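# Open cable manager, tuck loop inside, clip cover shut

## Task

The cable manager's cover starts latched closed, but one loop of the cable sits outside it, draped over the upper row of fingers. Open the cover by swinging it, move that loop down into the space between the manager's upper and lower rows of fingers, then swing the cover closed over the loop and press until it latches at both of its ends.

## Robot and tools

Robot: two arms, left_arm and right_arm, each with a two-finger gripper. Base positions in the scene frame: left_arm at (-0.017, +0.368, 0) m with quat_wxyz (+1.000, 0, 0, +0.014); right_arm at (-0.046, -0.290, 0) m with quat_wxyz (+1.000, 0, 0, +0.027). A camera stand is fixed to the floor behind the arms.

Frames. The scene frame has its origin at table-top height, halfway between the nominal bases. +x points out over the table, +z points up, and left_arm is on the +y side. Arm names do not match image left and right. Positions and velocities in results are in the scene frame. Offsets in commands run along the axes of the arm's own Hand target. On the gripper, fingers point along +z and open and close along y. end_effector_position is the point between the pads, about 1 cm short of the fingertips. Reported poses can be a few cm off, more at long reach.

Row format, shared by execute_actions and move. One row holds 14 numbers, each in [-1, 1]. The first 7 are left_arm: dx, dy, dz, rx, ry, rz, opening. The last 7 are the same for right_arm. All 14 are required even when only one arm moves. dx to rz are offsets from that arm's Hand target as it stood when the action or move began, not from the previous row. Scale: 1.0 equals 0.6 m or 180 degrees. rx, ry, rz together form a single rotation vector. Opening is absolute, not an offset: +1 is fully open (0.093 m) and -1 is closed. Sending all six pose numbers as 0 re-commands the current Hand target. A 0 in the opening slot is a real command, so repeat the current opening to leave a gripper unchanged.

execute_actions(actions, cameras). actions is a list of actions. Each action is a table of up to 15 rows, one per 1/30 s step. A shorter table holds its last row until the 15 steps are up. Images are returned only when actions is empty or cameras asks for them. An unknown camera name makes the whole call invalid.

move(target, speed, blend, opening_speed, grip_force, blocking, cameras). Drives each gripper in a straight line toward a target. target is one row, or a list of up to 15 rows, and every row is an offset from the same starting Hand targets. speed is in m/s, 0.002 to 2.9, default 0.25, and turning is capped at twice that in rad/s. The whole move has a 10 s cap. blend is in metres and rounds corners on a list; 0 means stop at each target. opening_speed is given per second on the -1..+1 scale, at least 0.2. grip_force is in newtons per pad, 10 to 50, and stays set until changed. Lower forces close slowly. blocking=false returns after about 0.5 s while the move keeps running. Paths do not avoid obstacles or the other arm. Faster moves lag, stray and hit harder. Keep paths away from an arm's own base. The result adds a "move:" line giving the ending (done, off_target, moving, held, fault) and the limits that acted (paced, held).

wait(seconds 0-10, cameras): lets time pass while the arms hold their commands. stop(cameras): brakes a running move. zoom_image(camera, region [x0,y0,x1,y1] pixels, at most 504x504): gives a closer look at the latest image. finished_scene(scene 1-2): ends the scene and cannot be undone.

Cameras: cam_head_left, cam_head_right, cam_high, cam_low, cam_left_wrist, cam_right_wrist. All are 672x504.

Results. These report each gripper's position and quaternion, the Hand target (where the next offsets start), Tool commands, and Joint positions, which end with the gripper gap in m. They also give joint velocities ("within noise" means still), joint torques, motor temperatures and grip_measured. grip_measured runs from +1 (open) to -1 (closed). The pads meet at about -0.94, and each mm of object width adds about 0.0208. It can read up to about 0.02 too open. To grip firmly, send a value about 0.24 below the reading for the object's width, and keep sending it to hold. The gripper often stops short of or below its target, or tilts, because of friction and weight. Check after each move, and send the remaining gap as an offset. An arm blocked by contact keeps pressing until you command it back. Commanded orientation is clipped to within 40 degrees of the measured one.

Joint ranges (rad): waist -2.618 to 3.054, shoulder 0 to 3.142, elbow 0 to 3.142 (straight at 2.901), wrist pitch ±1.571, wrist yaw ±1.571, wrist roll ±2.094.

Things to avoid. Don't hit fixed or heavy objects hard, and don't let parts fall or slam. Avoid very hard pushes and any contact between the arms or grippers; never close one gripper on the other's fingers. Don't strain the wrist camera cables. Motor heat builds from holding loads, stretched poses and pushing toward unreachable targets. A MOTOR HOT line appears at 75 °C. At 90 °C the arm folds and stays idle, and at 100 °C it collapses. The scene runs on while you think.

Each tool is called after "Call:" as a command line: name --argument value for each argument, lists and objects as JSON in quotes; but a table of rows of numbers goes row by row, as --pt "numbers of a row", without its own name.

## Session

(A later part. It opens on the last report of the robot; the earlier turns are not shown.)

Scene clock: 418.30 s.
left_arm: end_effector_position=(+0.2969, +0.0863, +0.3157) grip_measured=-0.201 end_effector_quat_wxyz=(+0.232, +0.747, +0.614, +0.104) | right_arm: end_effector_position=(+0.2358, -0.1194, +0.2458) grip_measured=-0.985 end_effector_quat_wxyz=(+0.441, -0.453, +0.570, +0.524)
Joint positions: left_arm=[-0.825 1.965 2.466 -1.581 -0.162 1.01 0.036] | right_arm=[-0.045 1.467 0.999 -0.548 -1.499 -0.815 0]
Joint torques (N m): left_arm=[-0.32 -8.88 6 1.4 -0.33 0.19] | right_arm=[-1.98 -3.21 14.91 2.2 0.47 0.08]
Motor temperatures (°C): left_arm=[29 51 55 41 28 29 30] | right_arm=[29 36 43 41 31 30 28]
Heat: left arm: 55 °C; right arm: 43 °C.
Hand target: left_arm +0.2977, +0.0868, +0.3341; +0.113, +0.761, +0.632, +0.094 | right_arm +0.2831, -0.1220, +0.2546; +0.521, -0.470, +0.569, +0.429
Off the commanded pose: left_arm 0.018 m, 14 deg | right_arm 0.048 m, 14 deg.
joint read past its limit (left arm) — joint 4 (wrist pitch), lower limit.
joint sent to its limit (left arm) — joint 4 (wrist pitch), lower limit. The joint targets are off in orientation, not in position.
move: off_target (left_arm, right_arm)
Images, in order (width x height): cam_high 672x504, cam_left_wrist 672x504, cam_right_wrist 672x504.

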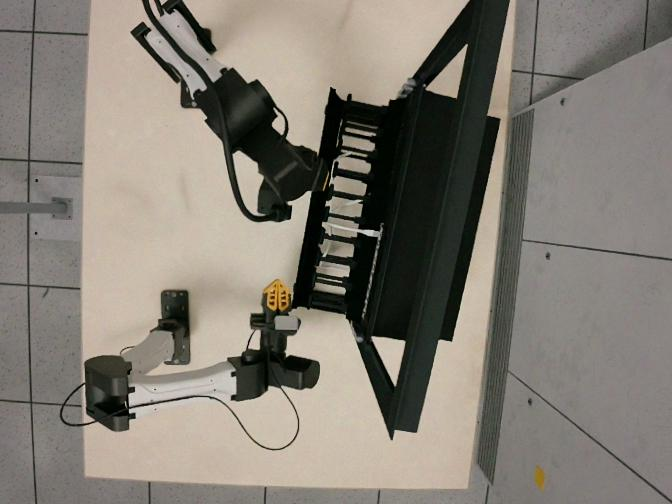

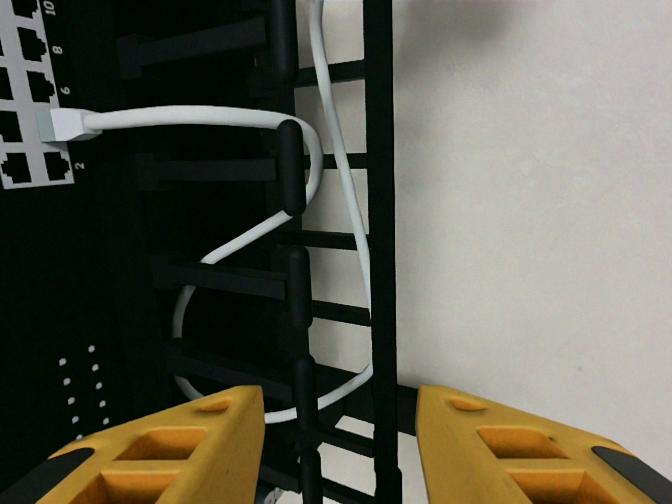

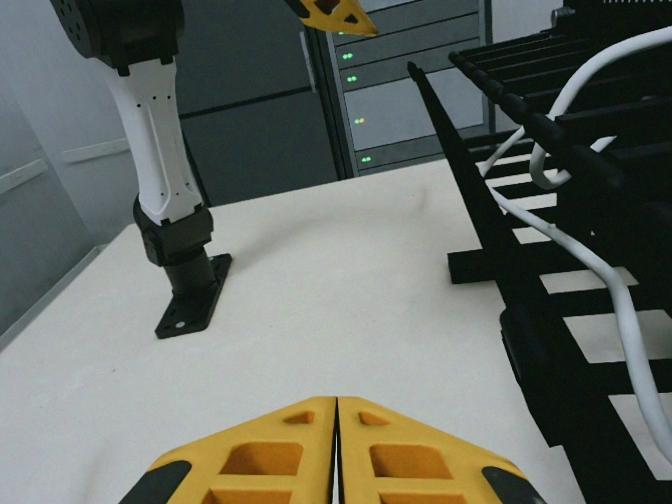

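Call:
move --pt "0.008 -0.1 -0.08 -0.05 0 0 -0.4 0 0 0.0 0 0 0 -1" --pt "0.008 -0.172 -0.01 -0.383 0 0 -1 0 0 0.0 0 0 0 -1" --speed 0.3 --cameras '["cam_left_wrist","cam_high"]'

Scene clock: 423.60 s.
left_arm: end_effector_position=(+0.1996, +0.1048, +0.3052) grip_measured=-0.992 end_effector_quat_wxyz=(+0.518, +0.573, +0.464, +0.433) | right_arm: end_effector_position=(+0.2369, -0.1213, +0.2448) grip_measured=-0.985 end_effector_quat_wxyz=(+0.415, -0.461, +0.586, +0.521)
Joint positions: left_arm=[-1.379 1.153 0.837 0.1 -1.149 1.389 0] | right_arm=[-0.049 1.59 1.19 -1.063 -1.458 -1.23 0]
Joint torques (N m): left_arm=[0.24 -4.21 5.18 1.9 -0.27 0.13] | right_arm=[-1.72 -2.92 14.09 2.16 -0.46 0.13]
Heat: left arm: 54 °C; right arm: 44 °C.
Hand target: left_arm +0.1999, +0.1099, +0.3099; +0.524, +0.564, +0.468, +0.435 | right_arm +0.2831, -0.1220, +0.2546; +0.521, -0.470, +0.569, +0.429
Off the commanded pose: left_arm 0.007 m, 1 deg | right_arm 0.047 m, 16 deg.
move: off_target (right_arm)
Images, in order (width x height): cam_high 672x504, cam_left_wrist 672x504.

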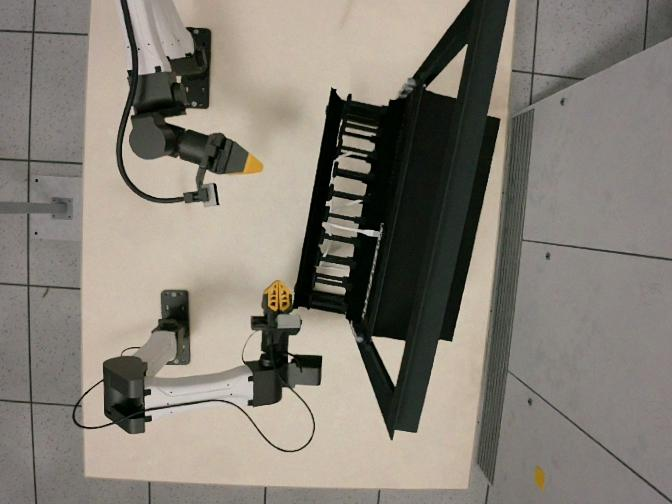

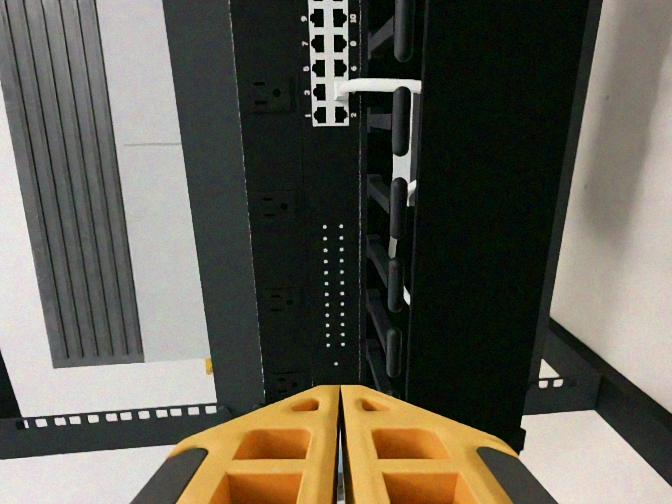

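Call:
move --pt "0.005 -0.1 0.12 0 0 0 -1 0 0 0.0 0 0 0 -1" --pt "0.005 -0.09 0.22 0 0 0 -1 0 0 0.0 0 0 0 -1" --speed '[0.25,0.08]' --cameras '["cam_left_wrist","cam_high"]'

Call:
zoom_image --camera "cam_high" --region '[240, 80, 430, 330]'

Scene clock: 426.33 s.
left_arm: end_effector_position=(+0.3099, +0.1009, +0.2229) grip_measured=-0.992 end_effector_quat_wxyz=(+0.490, +0.582, +0.472, +0.445) | right_arm: end_effector_position=(+0.2387, -0.1216, +0.2451) grip_measured=-0.985 end_effector_quat_wxyz=(+0.415, -0.463, +0.586, +0.520)
Joint positions: left_arm=[-1.011 1.479 0.745 0.553 -0.822 1.493 0] | right_arm=[-0.05 1.602 1.206 -1.084 -1.455 -1.251 0]
Joint torques (N m): left_arm=[2.59 -3.14 9.99 2.32 0.47 0.17] | right_arm=[-1.61 -3.17 13.55 2.14 -0.52 0.16]
Heat: left arm: 54 °C; right arm: 45 °C.
Hand target: left_arm +0.3259, +0.0895, +0.2463; +0.524, +0.564, +0.468, +0.435 | right_arm +0.2831, -0.1221, +0.2545; +0.521, -0.469, +0.569, +0.429
Off the commanded pose: left_arm 0.031 m, 5 deg | right_arm 0.045 m, 16 deg.
move: off_target (left_arm, right_arm)
Images, in order (width x height): cam_high 672x504, cam_left_wrist 672x504.

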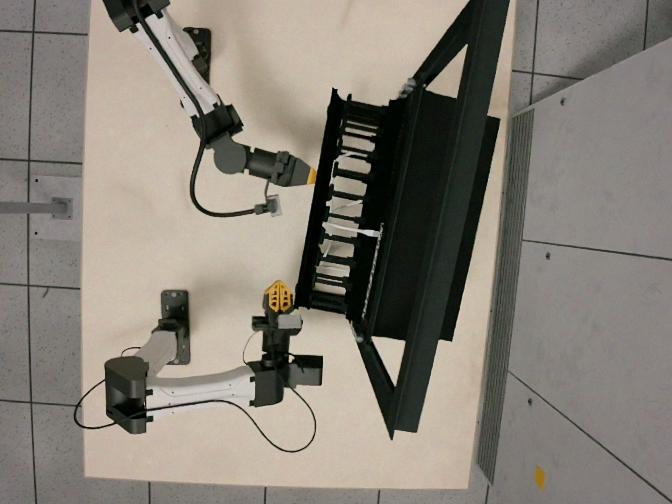

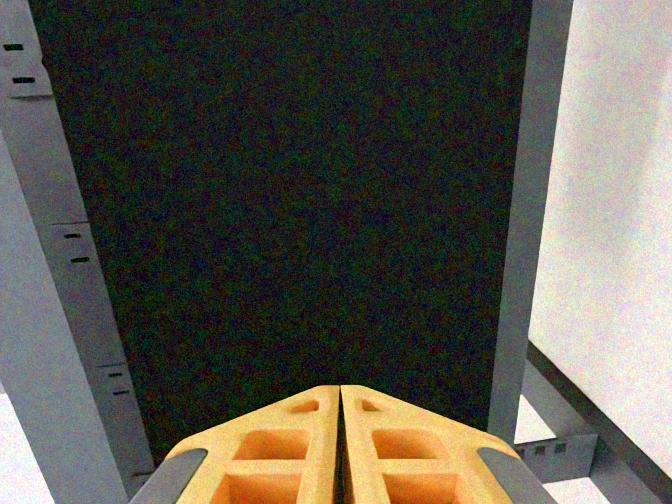

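Scaled by 2.016 from the camera's 672x504 image, which has a finer 960x720 frame.

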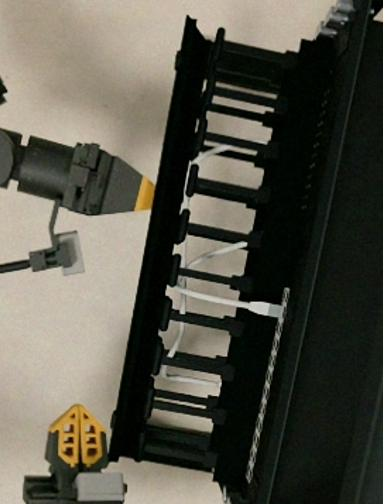

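Call:
move --pt "0.0 0.03 0.05 0 0 0 -1 0 0 0.0 0 0 0 -1" --speed '[0.08]' --cameras '["cam_left_wrist","cam_high"]'

Call:
zoom_image --camera "cam_high" --region '[240, 80, 430, 330]'

Scene clock: 427.73 s.
left_arm: end_effector_position=(+0.3146, +0.1001, +0.2249) grip_measured=-0.992 end_effector_quat_wxyz=(+0.464, +0.601, +0.468, +0.452) | right_arm: end_effector_position=(+0.2435, -0.1222, +0.2460) grip_measured=-0.985 end_effector_quat_wxyz=(+0.423, -0.469, +0.581, +0.513)
Joint positions: left_arm=[-1.002 1.48 0.801 0.441 -0.822 1.505 0] | right_arm=[-0.052 1.609 1.216 -1.061 -1.455 -1.251 0]
Joint torques (N m): left_arm=[7.1 -0.87 13.39 2.86 0.99 0.17] | right_arm=[-1.21 -3.92 12.71 2.11 -0.51 0.3]
Motor temperatures (°C): left_arm=[29 49 55 42 28 28 29] | right_arm=[29 35 45 43 31 30 28]
Heat: left arm: 55 °C; right arm: 45 °C.
Hand target: left_arm +0.3567, +0.0838, +0.2623; +0.524, +0.563, +0.468, +0.435 | right_arm +0.2831, -0.1221, +0.2546; +0.521, -0.469, +0.569, +0.429
Off the commanded pose: left_arm 0.058 m, 8 deg | right_arm 0.041 m, 15 deg.
move: off_target (left_arm, right_arm)
Images, in order (width x height): cam_high 672x504, cam_left_wrist 672x504.

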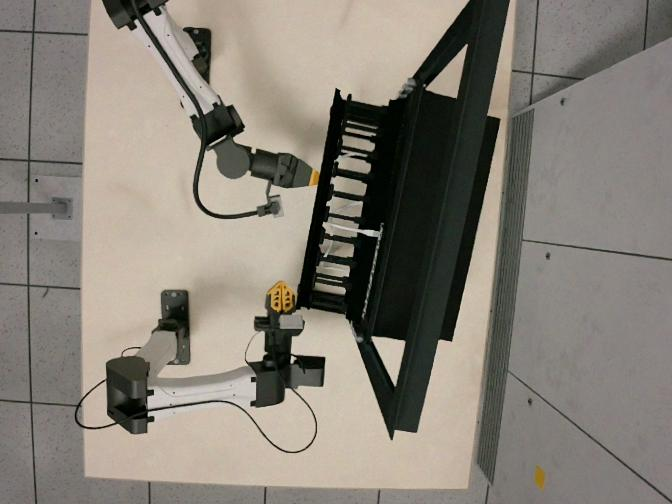

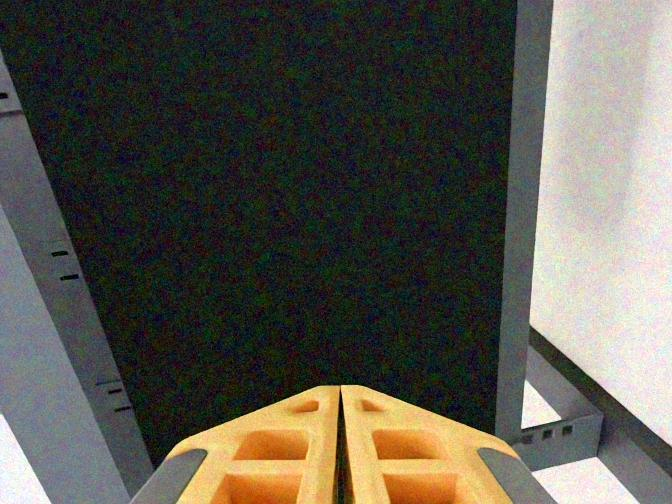

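Scaled by 2.016 from the camera's 672x504 image, which has a finer 960x720 frame.

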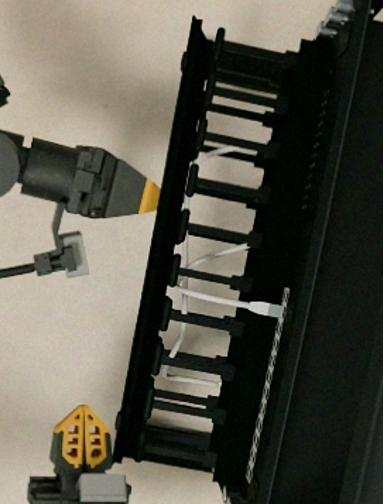

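Call:
move --pt "0.0 0.03 0.05 0 0 0 -1 0 -0.03 0.0 0 0 0 -1" --pt "0.0 0.03 0.1 0 0 0 -1 0 -0.06 0.0 0 0 0 -1" --speed '[0.06,0.06]' --cameras '["cam_right_wrist","cam_high"]'

Call:
zoom_image --camera "cam_high" --region '[240, 80, 430, 330]'

Scene clock: 431.73 s.
left_arm: end_effector_position=(+0.3259, +0.0986, +0.2269) grip_measured=-0.992 end_effector_quat_wxyz=(+0.401, +0.661, +0.453, +0.444) | right_arm: end_effector_position=(+0.2550, -0.1260, +0.2480) grip_measured=-0.985 end_effector_quat_wxyz=(+0.395, -0.476, +0.591, +0.517)
Joint positions: left_arm=[-0.965 1.488 0.954 0.133 -0.761 1.521 0] | right_arm=[-0.062 1.76 1.414 -1.43 -1.415 -1.538 0]
Joint torques (N m): left_arm=[12 4.01 14.46 4.76 1.16 0.05] | right_arm=[-3.29 -2.21 13.09 2.22 -1.24 0.32]
Motor temperatures (°C): left_arm=[31 48 58 47 29 28 29] | right_arm=[29 35 45 43 31 30 28]
Heat: left arm: 58 °C; right arm: 45 °C.
Hand target: left_arm +0.4167, +0.0725, +0.2758; +0.524, +0.564, +0.468, +0.435 | right_arm +0.3184, -0.1290, +0.2546; +0.521, -0.469, +0.569, +0.429
Off the commanded pose: left_arm 0.106 m, 18 deg | right_arm 0.064 m, 18 deg.
move: off_target (left_arm, right_arm)
Images, in order (width x height): cam_high 672x504, cam_right_wrist 672x504.

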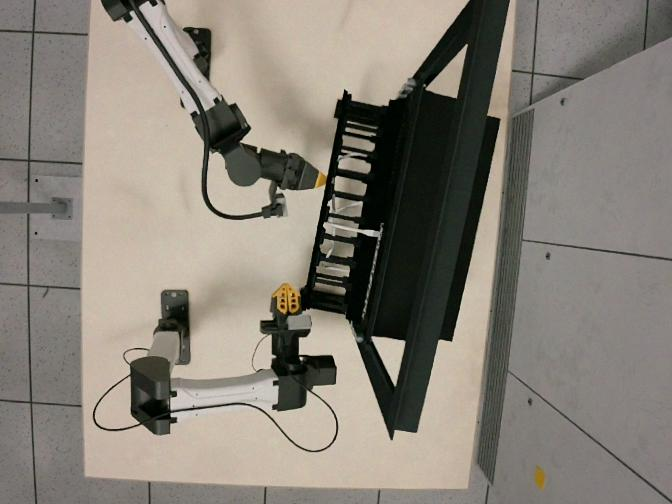

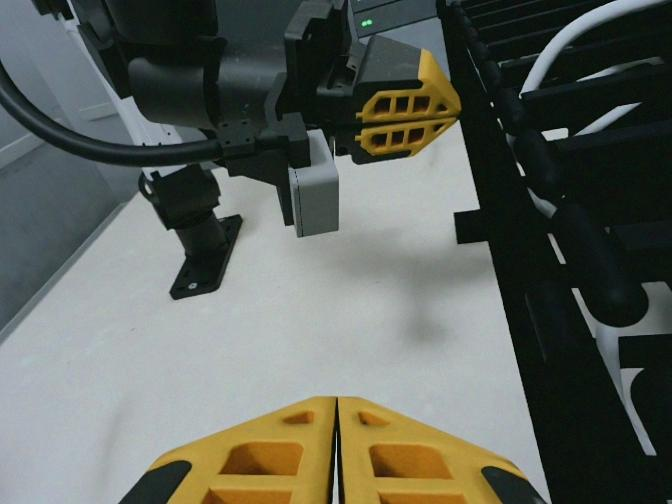

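Scaled by 2.016 from the camera's 672x504 image, which has a finer 960x720 frame.

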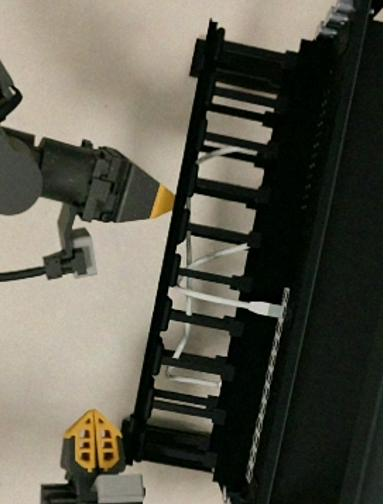

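Call:
move --pt "0.0 0.0 -0.2 0 0 0 -1 0 -0.01 0.0 0 0 0 -1" --pt "0.2 0.0 -0.14 0 0 0 -1 0 -0.01 0.0 0 0 0 -1" --pt "0.2 0.02 -0.03 0 0 0 -1 0 -0.01 0.0 0 0 0 -1" --speed '[0.2,0.15,0.08]' --cameras '["cam_left_wrist","cam_high"]'

Call:
zoom_image --camera "cam_high" --region '[240, 80, 430, 330]'

Scene clock: 436.17 s.
left_arm: end_effector_position=(+0.4013, +0.1881, +0.2868) grip_measured=-0.992 end_effector_quat_wxyz=(+0.529, +0.572, +0.464, +0.422) | right_arm: end_effector_position=(+0.2461, -0.1275, +0.2441) grip_measured=-0.985 end_effector_quat_wxyz=(+0.379, -0.496, +0.591, +0.512)
Joint positions: left_arm=[-0.543 1.399 0.893 0.418 -0.297 1.536 0] | right_arm=[-0.062 1.787 1.444 -1.572 -1.368 -1.686 0]
Joint torques (N m): left_arm=[2.77 0.32 9.55 2.22 -0.08 0.1] | right_arm=[-4.53 -2.48 12.68 2.26 -1.79 0.69]
Motor temperatures (°C): left_arm=[31 47 58 48 29 28 29] | right_arm=[29 35 46 44 31 31 28]
Heat: left arm: 58 °C; right arm: 46 °C.
Hand target: left_arm +0.4220, +0.1936, +0.2892; +0.524, +0.564, +0.468, +0.435 | right_arm +0.3243, -0.1301, +0.2545; +0.521, -0.469, +0.569, +0.429
Off the commanded pose: left_arm 0.022 m, 2 deg | right_arm 0.079 m, 19 deg.
joint read past its limit (right arm) — joint 4 (wrist pitch), lower limit.
move: off_target (left_arm, right_arm)
Images, in order (width x height): cam_high 672x504, cam_left_wrist 672x504.

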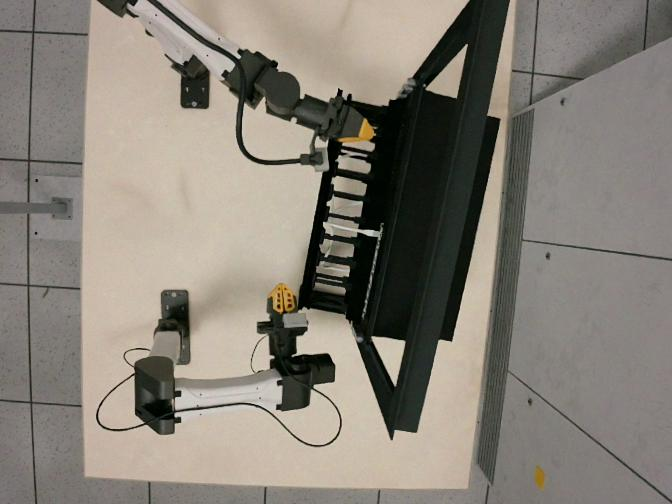

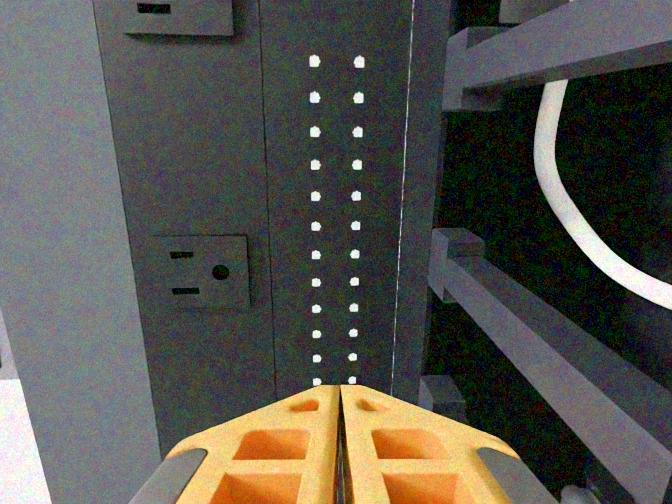

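Scaled by 2.016 from the camera's 672x504 image, which has a finer 960x720 frame.

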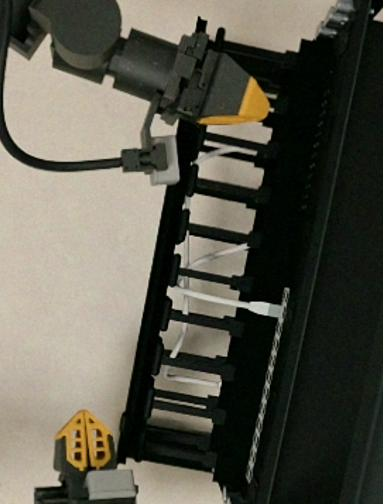

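Call:
move --pt "0.0 0.01 -0.2 0 0 0 -1 0 -0.0 0.0 0 0 0 -1" --pt "0.03 -0.07 -0.2 0 0 0 -1 0 -0.0 0.0 0 0 0 -1" --pt "0.03 -0.06 -0.03 0 0 0 -1 0 -0.0 0.0 0 0 0 -1" --pt "0.03 -0.05 0.03 0 0 0 -1 0 -0.0 0.0 0 0 0 -1" --speed '[0.2,0.15,0.1,0.08]' --cameras '["cam_left_wrist","cam_high"]'

Call:
zoom_image --camera "cam_high" --region '[240, 80, 430, 330]'

Scene clock: 443.03 s.
left_arm: end_effector_position=(+0.3417, +0.2333, +0.2266) grip_measured=-0.992 end_effector_quat_wxyz=(+0.417, +0.641, +0.503, +0.401) | right_arm: end_effector_position=(+0.2540, -0.1276, +0.2461) grip_measured=-0.985 end_effector_quat_wxyz=(+0.390, -0.493, +0.587, +0.510)
Joint positions: left_arm=[-0.539 1.154 0.727 0.069 -0.35 1.544 0] | right_arm=[-0.064 1.795 1.458 -1.533 -1.385 -1.655 0]
Joint torques (N m): left_arm=[6.95 14.61 12.25 5.38 0.72 0.05] | right_arm=[-3.86 -2.61 12.37 2.19 -1.64 0.64]
Motor temperatures (°C): left_arm=[31 48 62 52 29 28 29] | right_arm=[30 34 45 45 32 31 28]
Heat: left arm: 62 °C; right arm: 45 °C.
Hand target: left_arm +0.4407, +0.2083, +0.2579; +0.524, +0.564, +0.468, +0.435 | right_arm +0.3243, -0.1301, +0.2547; +0.521, -0.469, +0.569, +0.429
Off the commanded pose: left_arm 0.107 m, 16 deg | right_arm 0.071 m, 18 deg.
move: off_target (left_arm, right_arm)
Images, in order (width x height): cam_high 672x504, cam_left_wrist 672x504.

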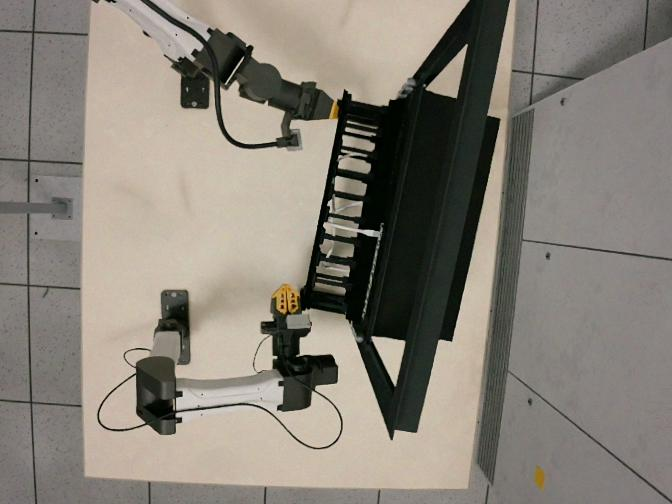

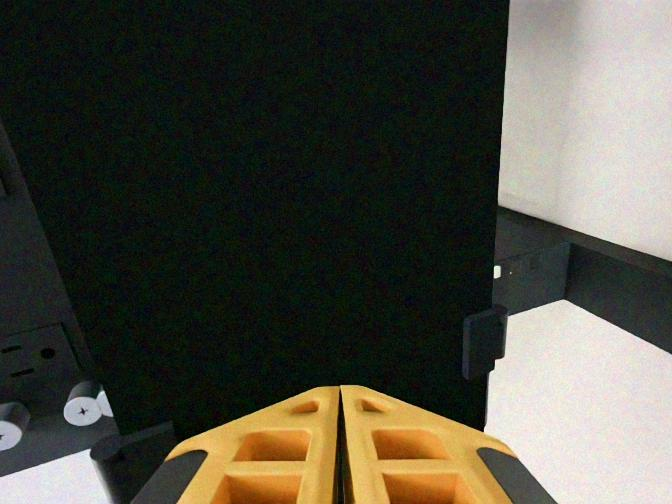

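Scaled by 2.016 from the camera's 672x504 image, which has a finer 960x720 frame.

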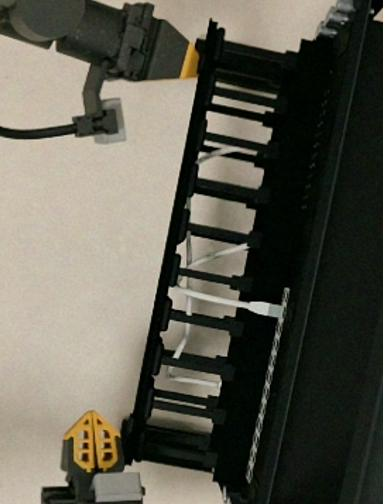

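Call:
move --pt "0.0 0.0 -0.17 0 0 0 -1 0 0 0.0 0 0 0 -1" --pt "-0.01 0.02 -0.17 0 0 0 -1 0 -0.0 0.0 0 0 0 -1" --pt "-0.01 0.03 -0.05 0 0 0 -1 0 -0.0 0.0 0 0 0 -1" --pt "-0.01 0.035 0.04 0 0 0 -1 0 -0.0 0.0 0 0 0 -1" --speed '[0.2,0.15,0.12,0.08]' --cameras '["cam_left_wrist","cam_high"]'

Call:
zoom_image --camera "cam_high" --region '[310, 80, 400, 200]'

Scene clock: 448.30 s.
left_arm: end_effector_position=(+0.3429, +0.2329, +0.2289) grip_measured=-0.992 end_effector_quat_wxyz=(+0.357, +0.689, +0.521, +0.356) | right_arm: end_effector_position=(+0.2537, -0.1275, +0.2463) grip_measured=-0.985 end_effector_quat_wxyz=(+0.387, -0.492, +0.589, +0.511)
Joint positions: left_arm=[-0.52 1.214 0.932 -0.26 -0.305 1.528 0] | right_arm=[-0.064 1.795 1.46 -1.537 -1.383 -1.651 0]
Joint torques (N m): left_arm=[4.86 10.76 10.07 6.4 0.23 0.05] | right_arm=[-3.92 -2.54 12.27 2.2 -1.65 0.59]
Motor temperatures (°C): left_arm=[31 49 63 61 29 28 29] | right_arm=[30 34 46 46 33 31 28]
Heat: left arm: 63 °C; right arm: 46 °C.
Hand target: left_arm +0.4648, +0.1979, +0.2772; +0.524, +0.563, +0.468, +0.435 | right_arm +0.3243, -0.1300, +0.2546; +0.521, -0.469, +0.569, +0.429
Off the commanded pose: left_arm 0.136 m, 26 deg | right_arm 0.071 m, 18 deg.
move: off_target (left_arm, right_arm)
Images, in order (width x height): cam_high 672x504, cam_left_wrist 672x504.

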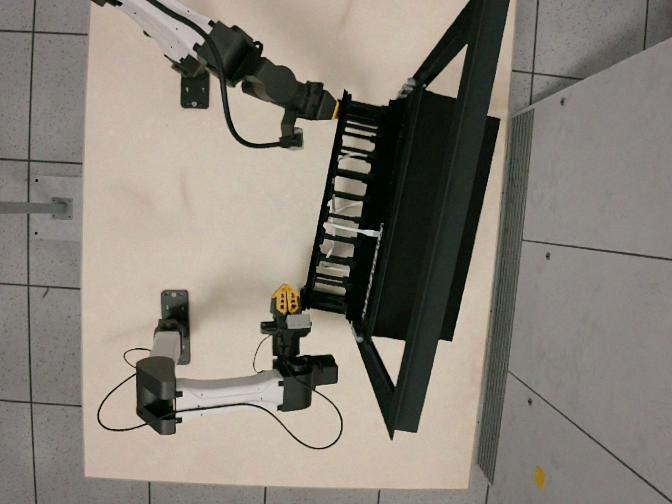

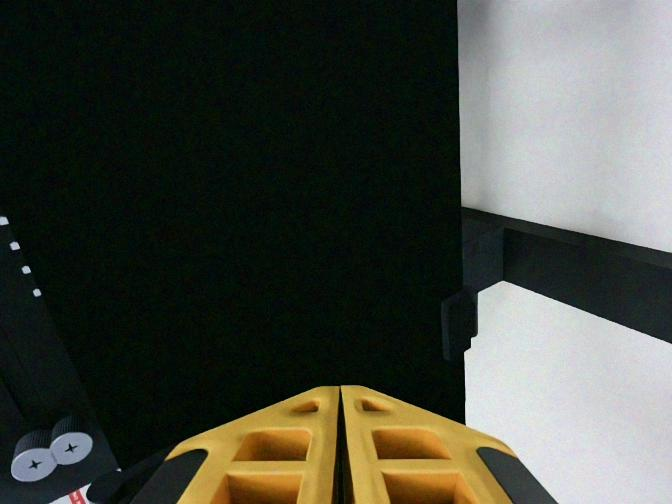

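Scaled by 4.200 from the camera's 672x504 image, which has a finer 960x720 frame.

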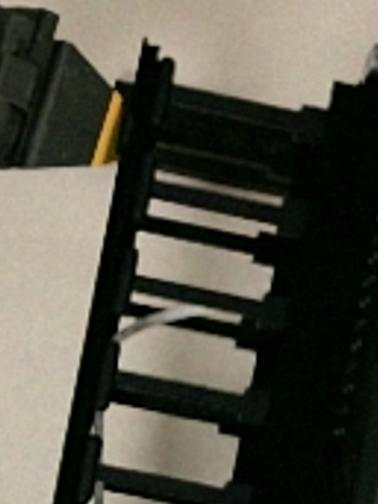

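Call:
zoom_image --camera "cam_high" --region '[280, 200, 380, 330]'

Scaled by 3.877 from the camera's 672x504 image, which has a finer 960x720 frame.

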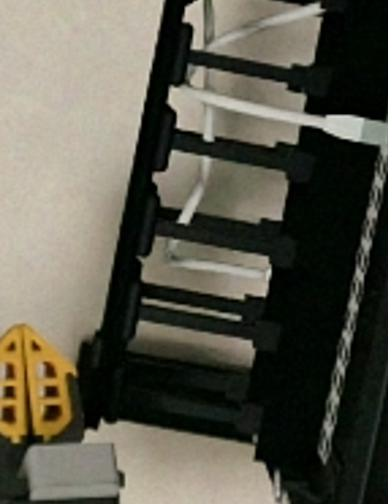

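Call:
move --pt "0 0 -0.1 0 0 0 -1 0 0.15 -0.02 0 0 0 -1" --pt "0 0 -0.1 0 0 0 -1 -0.04 0.25 -0.1 0.25 0.0025 0.019 -1" --pt "0 0 -0.1 0 0 0 -1 -0.03 0.27 -0.1 0.493 0.005 0.0385 -1" --speed '[0.15,0.25,0.25]' --cameras '["cam_left_wrist","cam_right_wrist","cam_high"]'

Call:
zoom_image --camera "cam_high" --region '[280, 80, 430, 330]'

Scene clock: 457.40 s.
left_arm: end_effector_position=(+0.3316, +0.2329, +0.2269) grip_measured=-0.992 end_effector_quat_wxyz=(+0.387, +0.671, +0.516, +0.365) | right_arm: end_effector_position=(+0.1551, -0.1578, +0.2673) grip_measured=-0.985 end_effector_quat_wxyz=(+0.679, +0.034, +0.730, -0.069)
Joint positions: left_arm=[-0.538 1.141 0.822 -0.155 -0.313 1.513 0] | right_arm=[1.296 0.9 0.699 -0.565 1.473 0.709 0]
Joint torques (N m): left_arm=[2.76 5.2 8.27 5.77 -0.03 0.11] | right_arm=[0.28 -1.37 10.14 0.94 0.43 0.09]
Motor temperatures (°C): left_arm=[31 47 62 76 29 28 29] | right_arm=[29 34 45 44 32 31 28]
Heat: left arm: 76 °C; right arm: 45 °C. Fold the left arm in close to its base, or ease its load, before you think long.
Hand target: left_arm +0.4059, +0.2089, +0.2814; +0.524, +0.564, +0.468, +0.435 | right_arm +0.1541, -0.1561, +0.2777; +0.672, +0.057, +0.735, -0.067
Off the commanded pose: left_arm 0.095 m, 22 deg | right_arm 0.011 m, 3 deg.
MOTOR HOT: joint 4 (wrist pitch) of the left arm reports 76 °C; the controller's stop level is 90 °C. To cool a motor, set the load down, stop pushing, or move to a pose that needs little force.
move: off_target (left_arm, right_arm)
Images, in order (width x height): cam_high 672x504, cam_left_wrist 672x504, cam_right_wrist 672x504.

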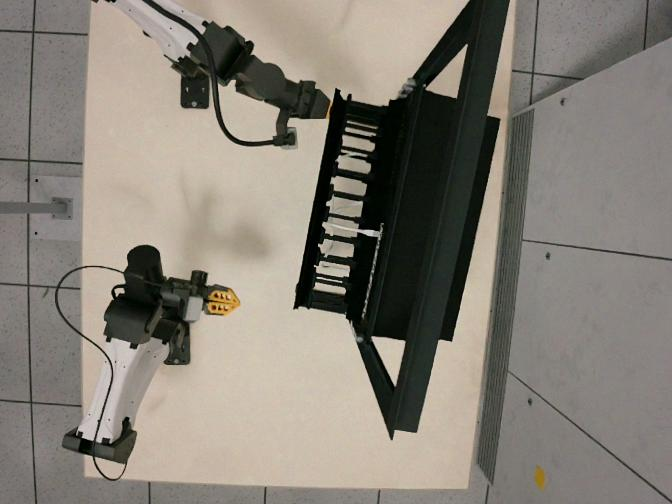

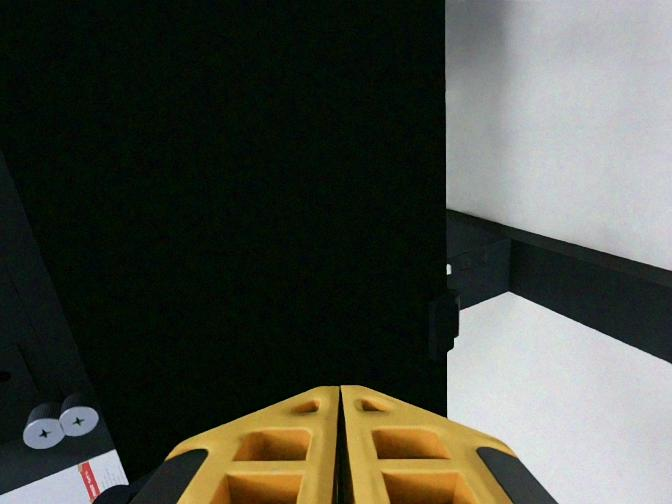

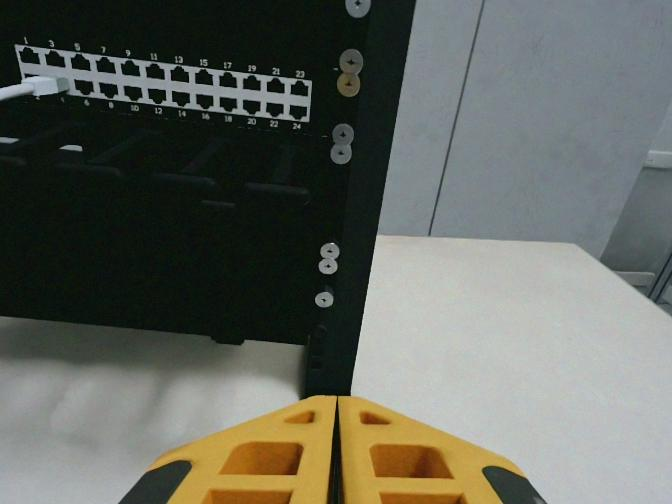

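Scaled by 2.016 from the camera's 672x504 image, which has a finer 960x720 frame.

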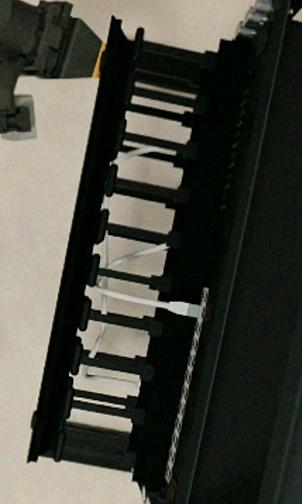

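Call:
move --pt "0 0 -0.1 0 0 0 -1 0 0.03 0.2 0 0 0 -1" --pt "0 0 -0.1 0 0 0 -1 0 0.03 0.26 0 0 0 -1" --speed '[0.2,0.08]' --cameras '["cam_right_wrist","cam_high"]'

Call:
zoom_image --camera "cam_high" --region '[240, 80, 430, 330]'

Scene clock: 460.30 s.
left_arm: end_effector_position=(+0.3271, +0.2318, +0.2319) grip_measured=-0.992 end_effector_quat_wxyz=(+0.443, +0.625, +0.500, +0.403) | right_arm: end_effector_position=(+0.2763, -0.1840, +0.2599) grip_measured=-0.985 end_effector_quat_wxyz=(+0.661, +0.083, +0.736, -0.120)
Joint positions: left_arm=[-0.569 1.083 0.663 0.112 -0.366 1.521 0] | right_arm=[0.707 1.126 0.642 0.287 1.045 0.103 0]
Joint torques (N m): left_arm=[0.38 -2.1 8.29 4.04 -0.01 0.19] | right_arm=[-6 2.81 11.23 2.22 -1.56 -0.18]
Motor temperatures (°C): left_arm=[31 47 62 76 29 28 29] | right_arm=[29 34 45 44 32 31 28]
Heat: left arm: 76 °C; right arm: 45 °C. Fold the left arm in close to its base, or ease its load, before you think long.
Hand target: left_arm +0.3471, +0.2198, +0.2858; +0.524, +0.564, +0.468, +0.435 | right_arm +0.3102, -0.1657, +0.2637; +0.672, +0.057, +0.735, -0.067
Off the commanded pose: left_arm 0.059 m, 13 deg | right_arm 0.039 m, 7 deg.
MOTOR HOT: still on. Joint 4 (wrist pitch) of the left arm reports 76 °C.
move: off_target (left_arm, right_arm)
Images, in order (width x height): cam_high 672x504, cam_right_wrist 672x504.

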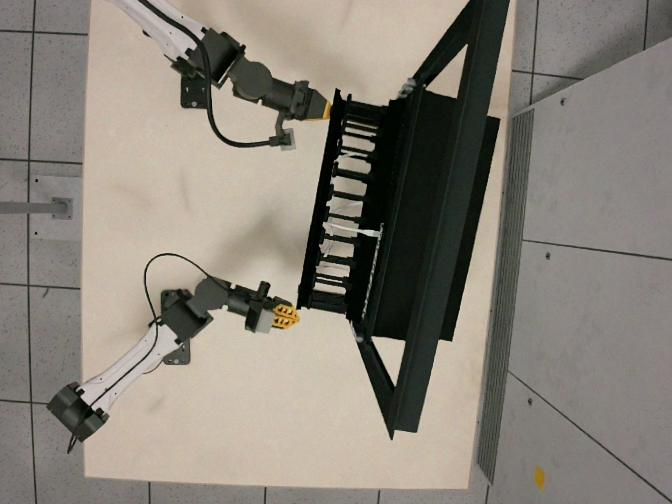

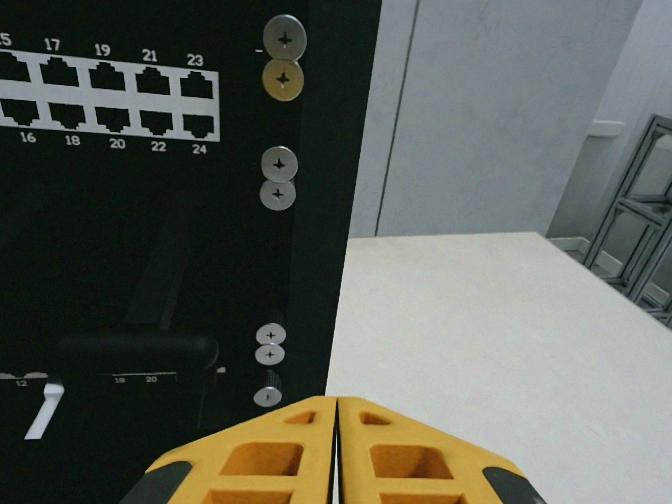

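Scaled by 2.016 from the camera's 672x504 image, which has a finer 960x720 frame.

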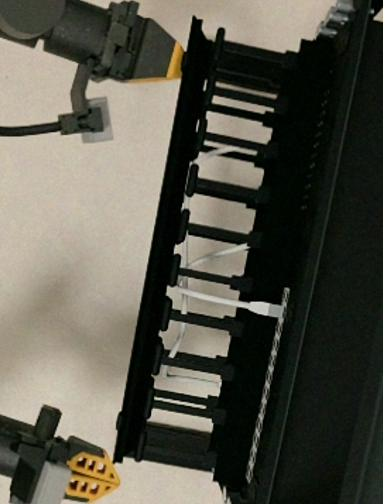

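Call:
move --pt "0 0 -0.0 0 0 0 -1 0 0.0 -0.12 0 0 0 -1" --pt "0 0 -0.0 0 0 0 -1 -0.01 0.08 -0.1 0 0 0 -1" --pt "0 0 -0.0 0 0 0 -1 -0.01 0.09 0.05 0 0 0 -1" --speed '[0.2,0.2,0.1]' --cameras '["cam_right_wrist","cam_high"]'

Call:
zoom_image --camera "cam_high" --region '[240, 80, 430, 330]'

Scene clock: 463.53 s.
left_arm: end_effector_position=(+0.3315, +0.2291, +0.2371) grip_measured=-0.992 end_effector_quat_wxyz=(+0.453, +0.616, +0.496, +0.410) | right_arm: end_effector_position=(+0.2809, -0.1132, +0.2599) grip_measured=-0.985 end_effector_quat_wxyz=(+0.665, +0.047, +0.739, -0.102)
Joint positions: left_arm=[-0.572 1.1 0.663 0.162 -0.373 1.526 0] | right_arm=[0.862 1.327 0.775 0.329 1.123 0.113 0]
Joint torques (N m): left_arm=[0.57 -2.48 8.13 3.75 0.1 0.16] | right_arm=[-15.8 2.32 13.79 2.19 -1.75 -0.2]
Motor temperatures (°C): left_arm=[30 46 62 75 28 28 29] | right_arm=[30 34 45 45 32 31 28]
Heat: left arm: 75 °C; right arm: 45 °C. Fold the left arm in close to its base, or ease its load, before you think long.
Hand target: left_arm +0.3471, +0.2198, +0.2859; +0.524, +0.563, +0.468, +0.435 | right_arm +0.3496, -0.1179, +0.2659; +0.672, +0.057, +0.735, -0.067
Off the commanded pose: left_arm 0.052 m, 11 deg | right_arm 0.069 m, 4 deg.
MOTOR HOT: still on. Joint 4 (wrist pitch) of the left arm reports 75 °C.
move: off_target (left_arm, right_arm)
Images, in order (width x height): cam_high 672x504, cam_right_wrist 672x504.

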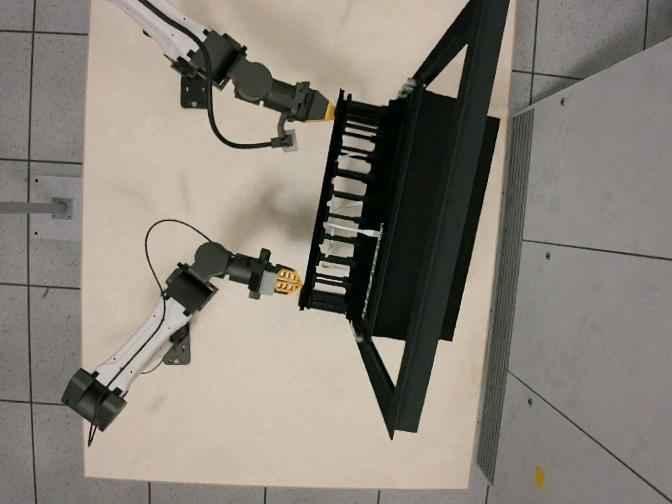

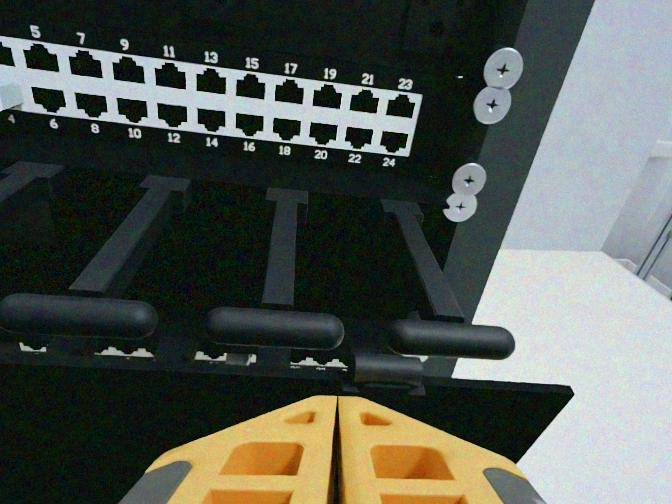

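Scaled by 2.016 from the camera's 672x504 image, which has a finer 960x720 frame.

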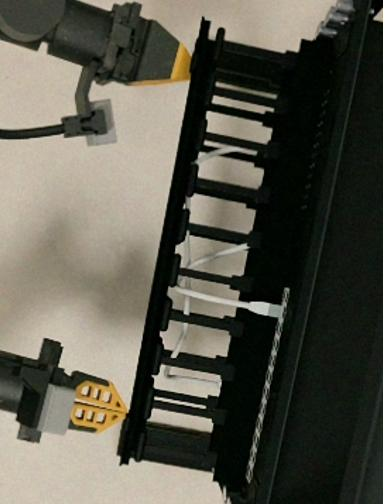

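Call:
move --pt "0 0 -0.0 0 0 0 -1 -0.0 0.0 0.06 0 0 0 -1" --speed '[0.1]' --cameras '["cam_right_wrist","cam_left_wrist","cam_high"]'

Call:
zoom_image --camera "cam_high" --region '[240, 80, 430, 330]'

Scene clock: 464.77 s.
left_arm: end_effector_position=(+0.3352, +0.2263, +0.2469) grip_measured=-0.992 end_effector_quat_wxyz=(+0.472, +0.603, +0.490, +0.417) | right_arm: end_effector_position=(+0.2873, -0.1144, +0.2612) grip_measured=-0.985 end_effector_quat_wxyz=(+0.664, +0.046, +0.739, -0.100)
Joint positions: left_arm=[-0.572 1.109 0.663 0.22 -0.37 1.529 0] | right_arm=[0.839 1.335 0.786 0.334 1.096 0.105 0]
Joint torques (N m): left_arm=[0.62 -2.21 8.31 3.33 0.08 0.14] | right_arm=[-20.37 5.5 15.09 2.34 -2.11 -0.2]
Motor temperatures (°C): left_arm=[30 46 61 74 28 28 29] | right_arm=[31 34 46 45 32 31 28]
Heat: left arm: 74 °C; right arm: 46 °C. Fold the left arm in close to its base, or ease its load, before you think long.
Hand target: left_arm +0.3471, +0.2198, +0.2858; +0.524, +0.564, +0.468, +0.435 | right_arm +0.3849, -0.1242, +0.2628; +0.672, +0.057, +0.735, -0.067
Off the commanded pose: left_arm 0.041 m, 8 deg | right_arm 0.098 m, 4 deg.
MOTOR HOT: still on. Joint 4 (wrist pitch) of the left arm reports 74 °C.
move: off_target (left_arm, right_arm)
Images, in order (width x height): cam_high 672x504, cam_left_wrist 672x504, cam_right_wrist 672x504.

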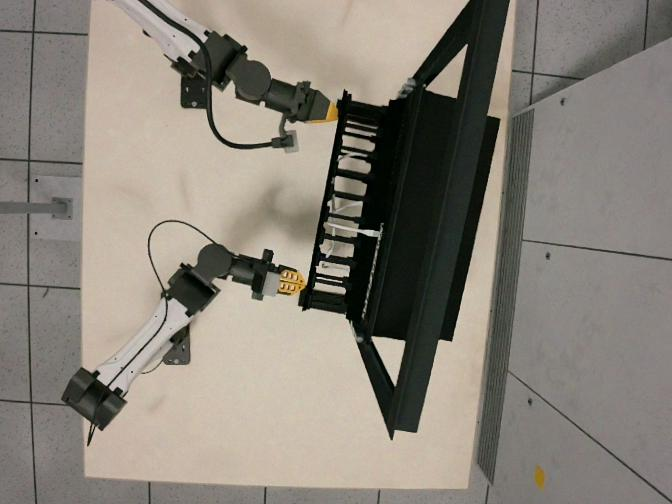

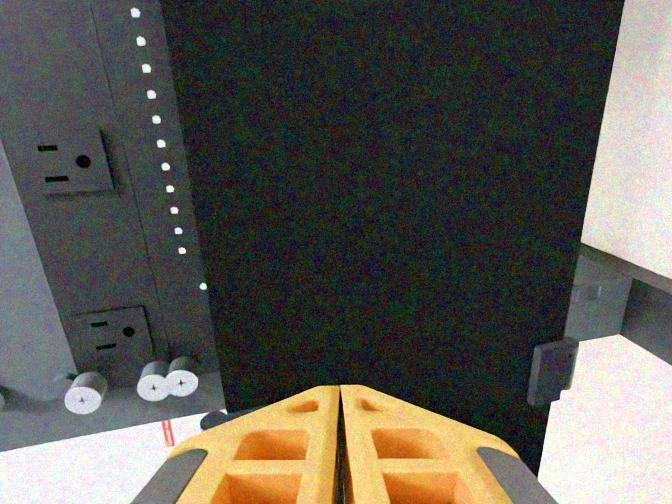

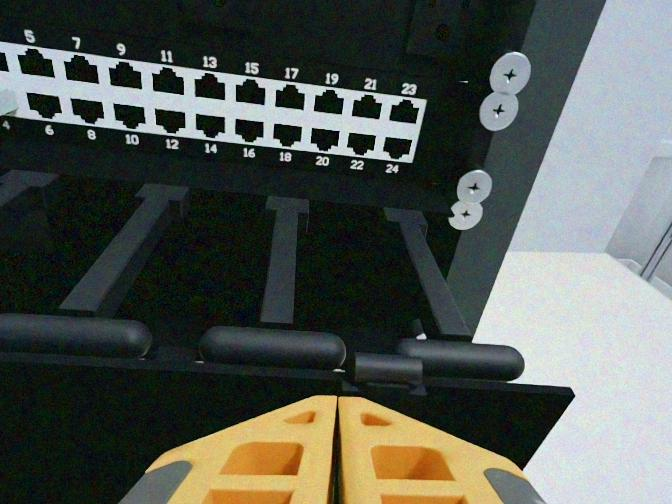

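Scaled by 2.016 from the camera's 672x504 image, which has a finer 960x720 frame.

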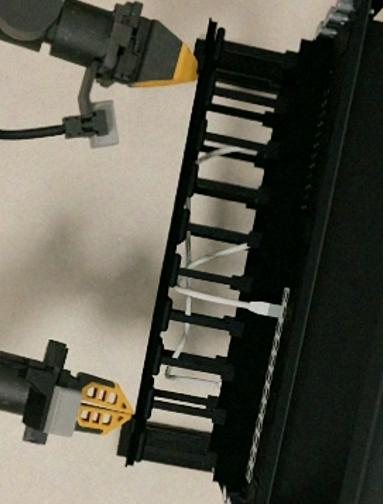

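Call:
move --pt "0 -0.02 0.05 0 0 0 -1 -0.01 0.0 0.07 0 0 0 -1" --speed '[0.1]' --cameras '["cam_right_wrist","cam_left_wrist","cam_high"]'

Call:
zoom_image --camera "cam_high" --region '[240, 80, 430, 330]'

Scene clock: 466.67 s.
left_arm: end_effector_position=(+0.3373, +0.2256, +0.2441) grip_measured=-0.992 end_effector_quat_wxyz=(+0.469, +0.604, +0.491, +0.417) | right_arm: end_effector_position=(+0.2881, -0.1149, +0.2614) grip_measured=-0.986 end_effector_quat_wxyz=(+0.654, +0.030, +0.747, -0.111)
Joint positions: left_arm=[-0.572 1.122 0.663 0.23 -0.371 1.531 0] | right_arm=[0.833 1.329 0.808 0.264 1.082 0.099 0]
Joint torques (N m): left_arm=[3.63 6.27 9.77 4.05 0.39 0.21] | right_arm=[-26.07 8.14 16.53 2.77 -2.4 -0.2]
Motor temperatures (°C): left_arm=[30 46 61 73 28 28 29] | right_arm=[33 34 46 45 33 31 28]
Heat: left arm: 73 °C; right arm: 46 °C. Fold the left arm in close to its base, or ease its load, before you think long.
Hand target: left_arm +0.3757, +0.2145, +0.2716; +0.524, +0.563, +0.468, +0.435 | right_arm +0.4266, -0.1315, +0.2651; +0.672, +0.057, +0.735, -0.067
Off the commanded pose: left_arm 0.048 m, 8 deg | right_arm 0.140 m, 6 deg.
MOTOR HOT: still on. Joint 4 (wrist pitch) of the left arm reports 73 °C.
move: off_target (left_arm, right_arm)
Images, in order (width x height): cam_high 672x504, cam_left_wrist 672x504, cam_right_wrist 672x504.

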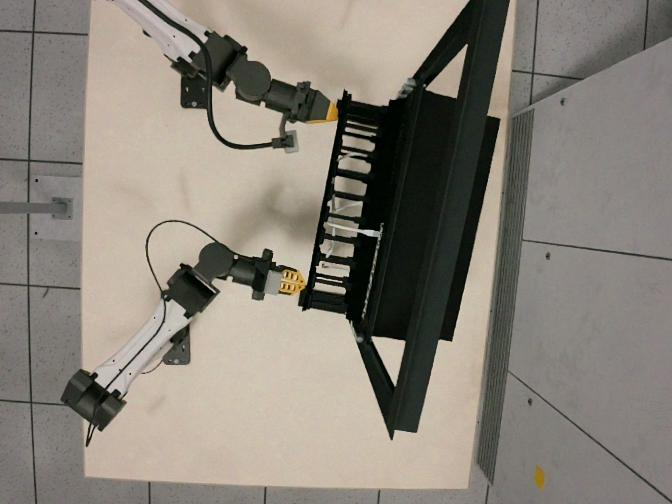

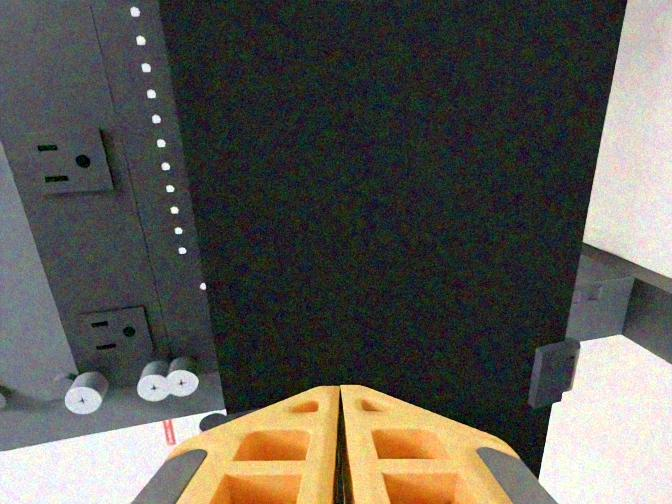

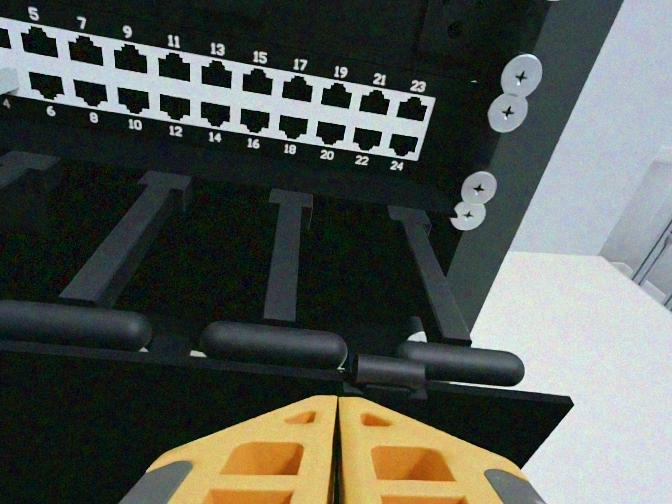

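Scaled by 2.016 from the camera's 672x504 image, which has a finer 960x720 frame.

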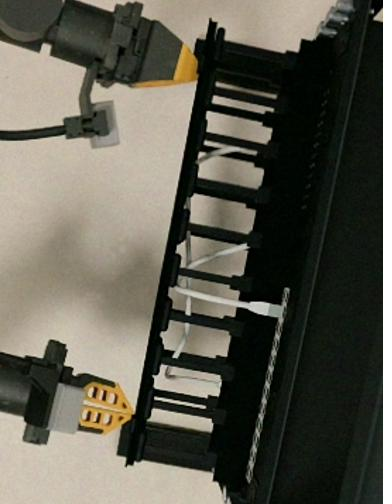

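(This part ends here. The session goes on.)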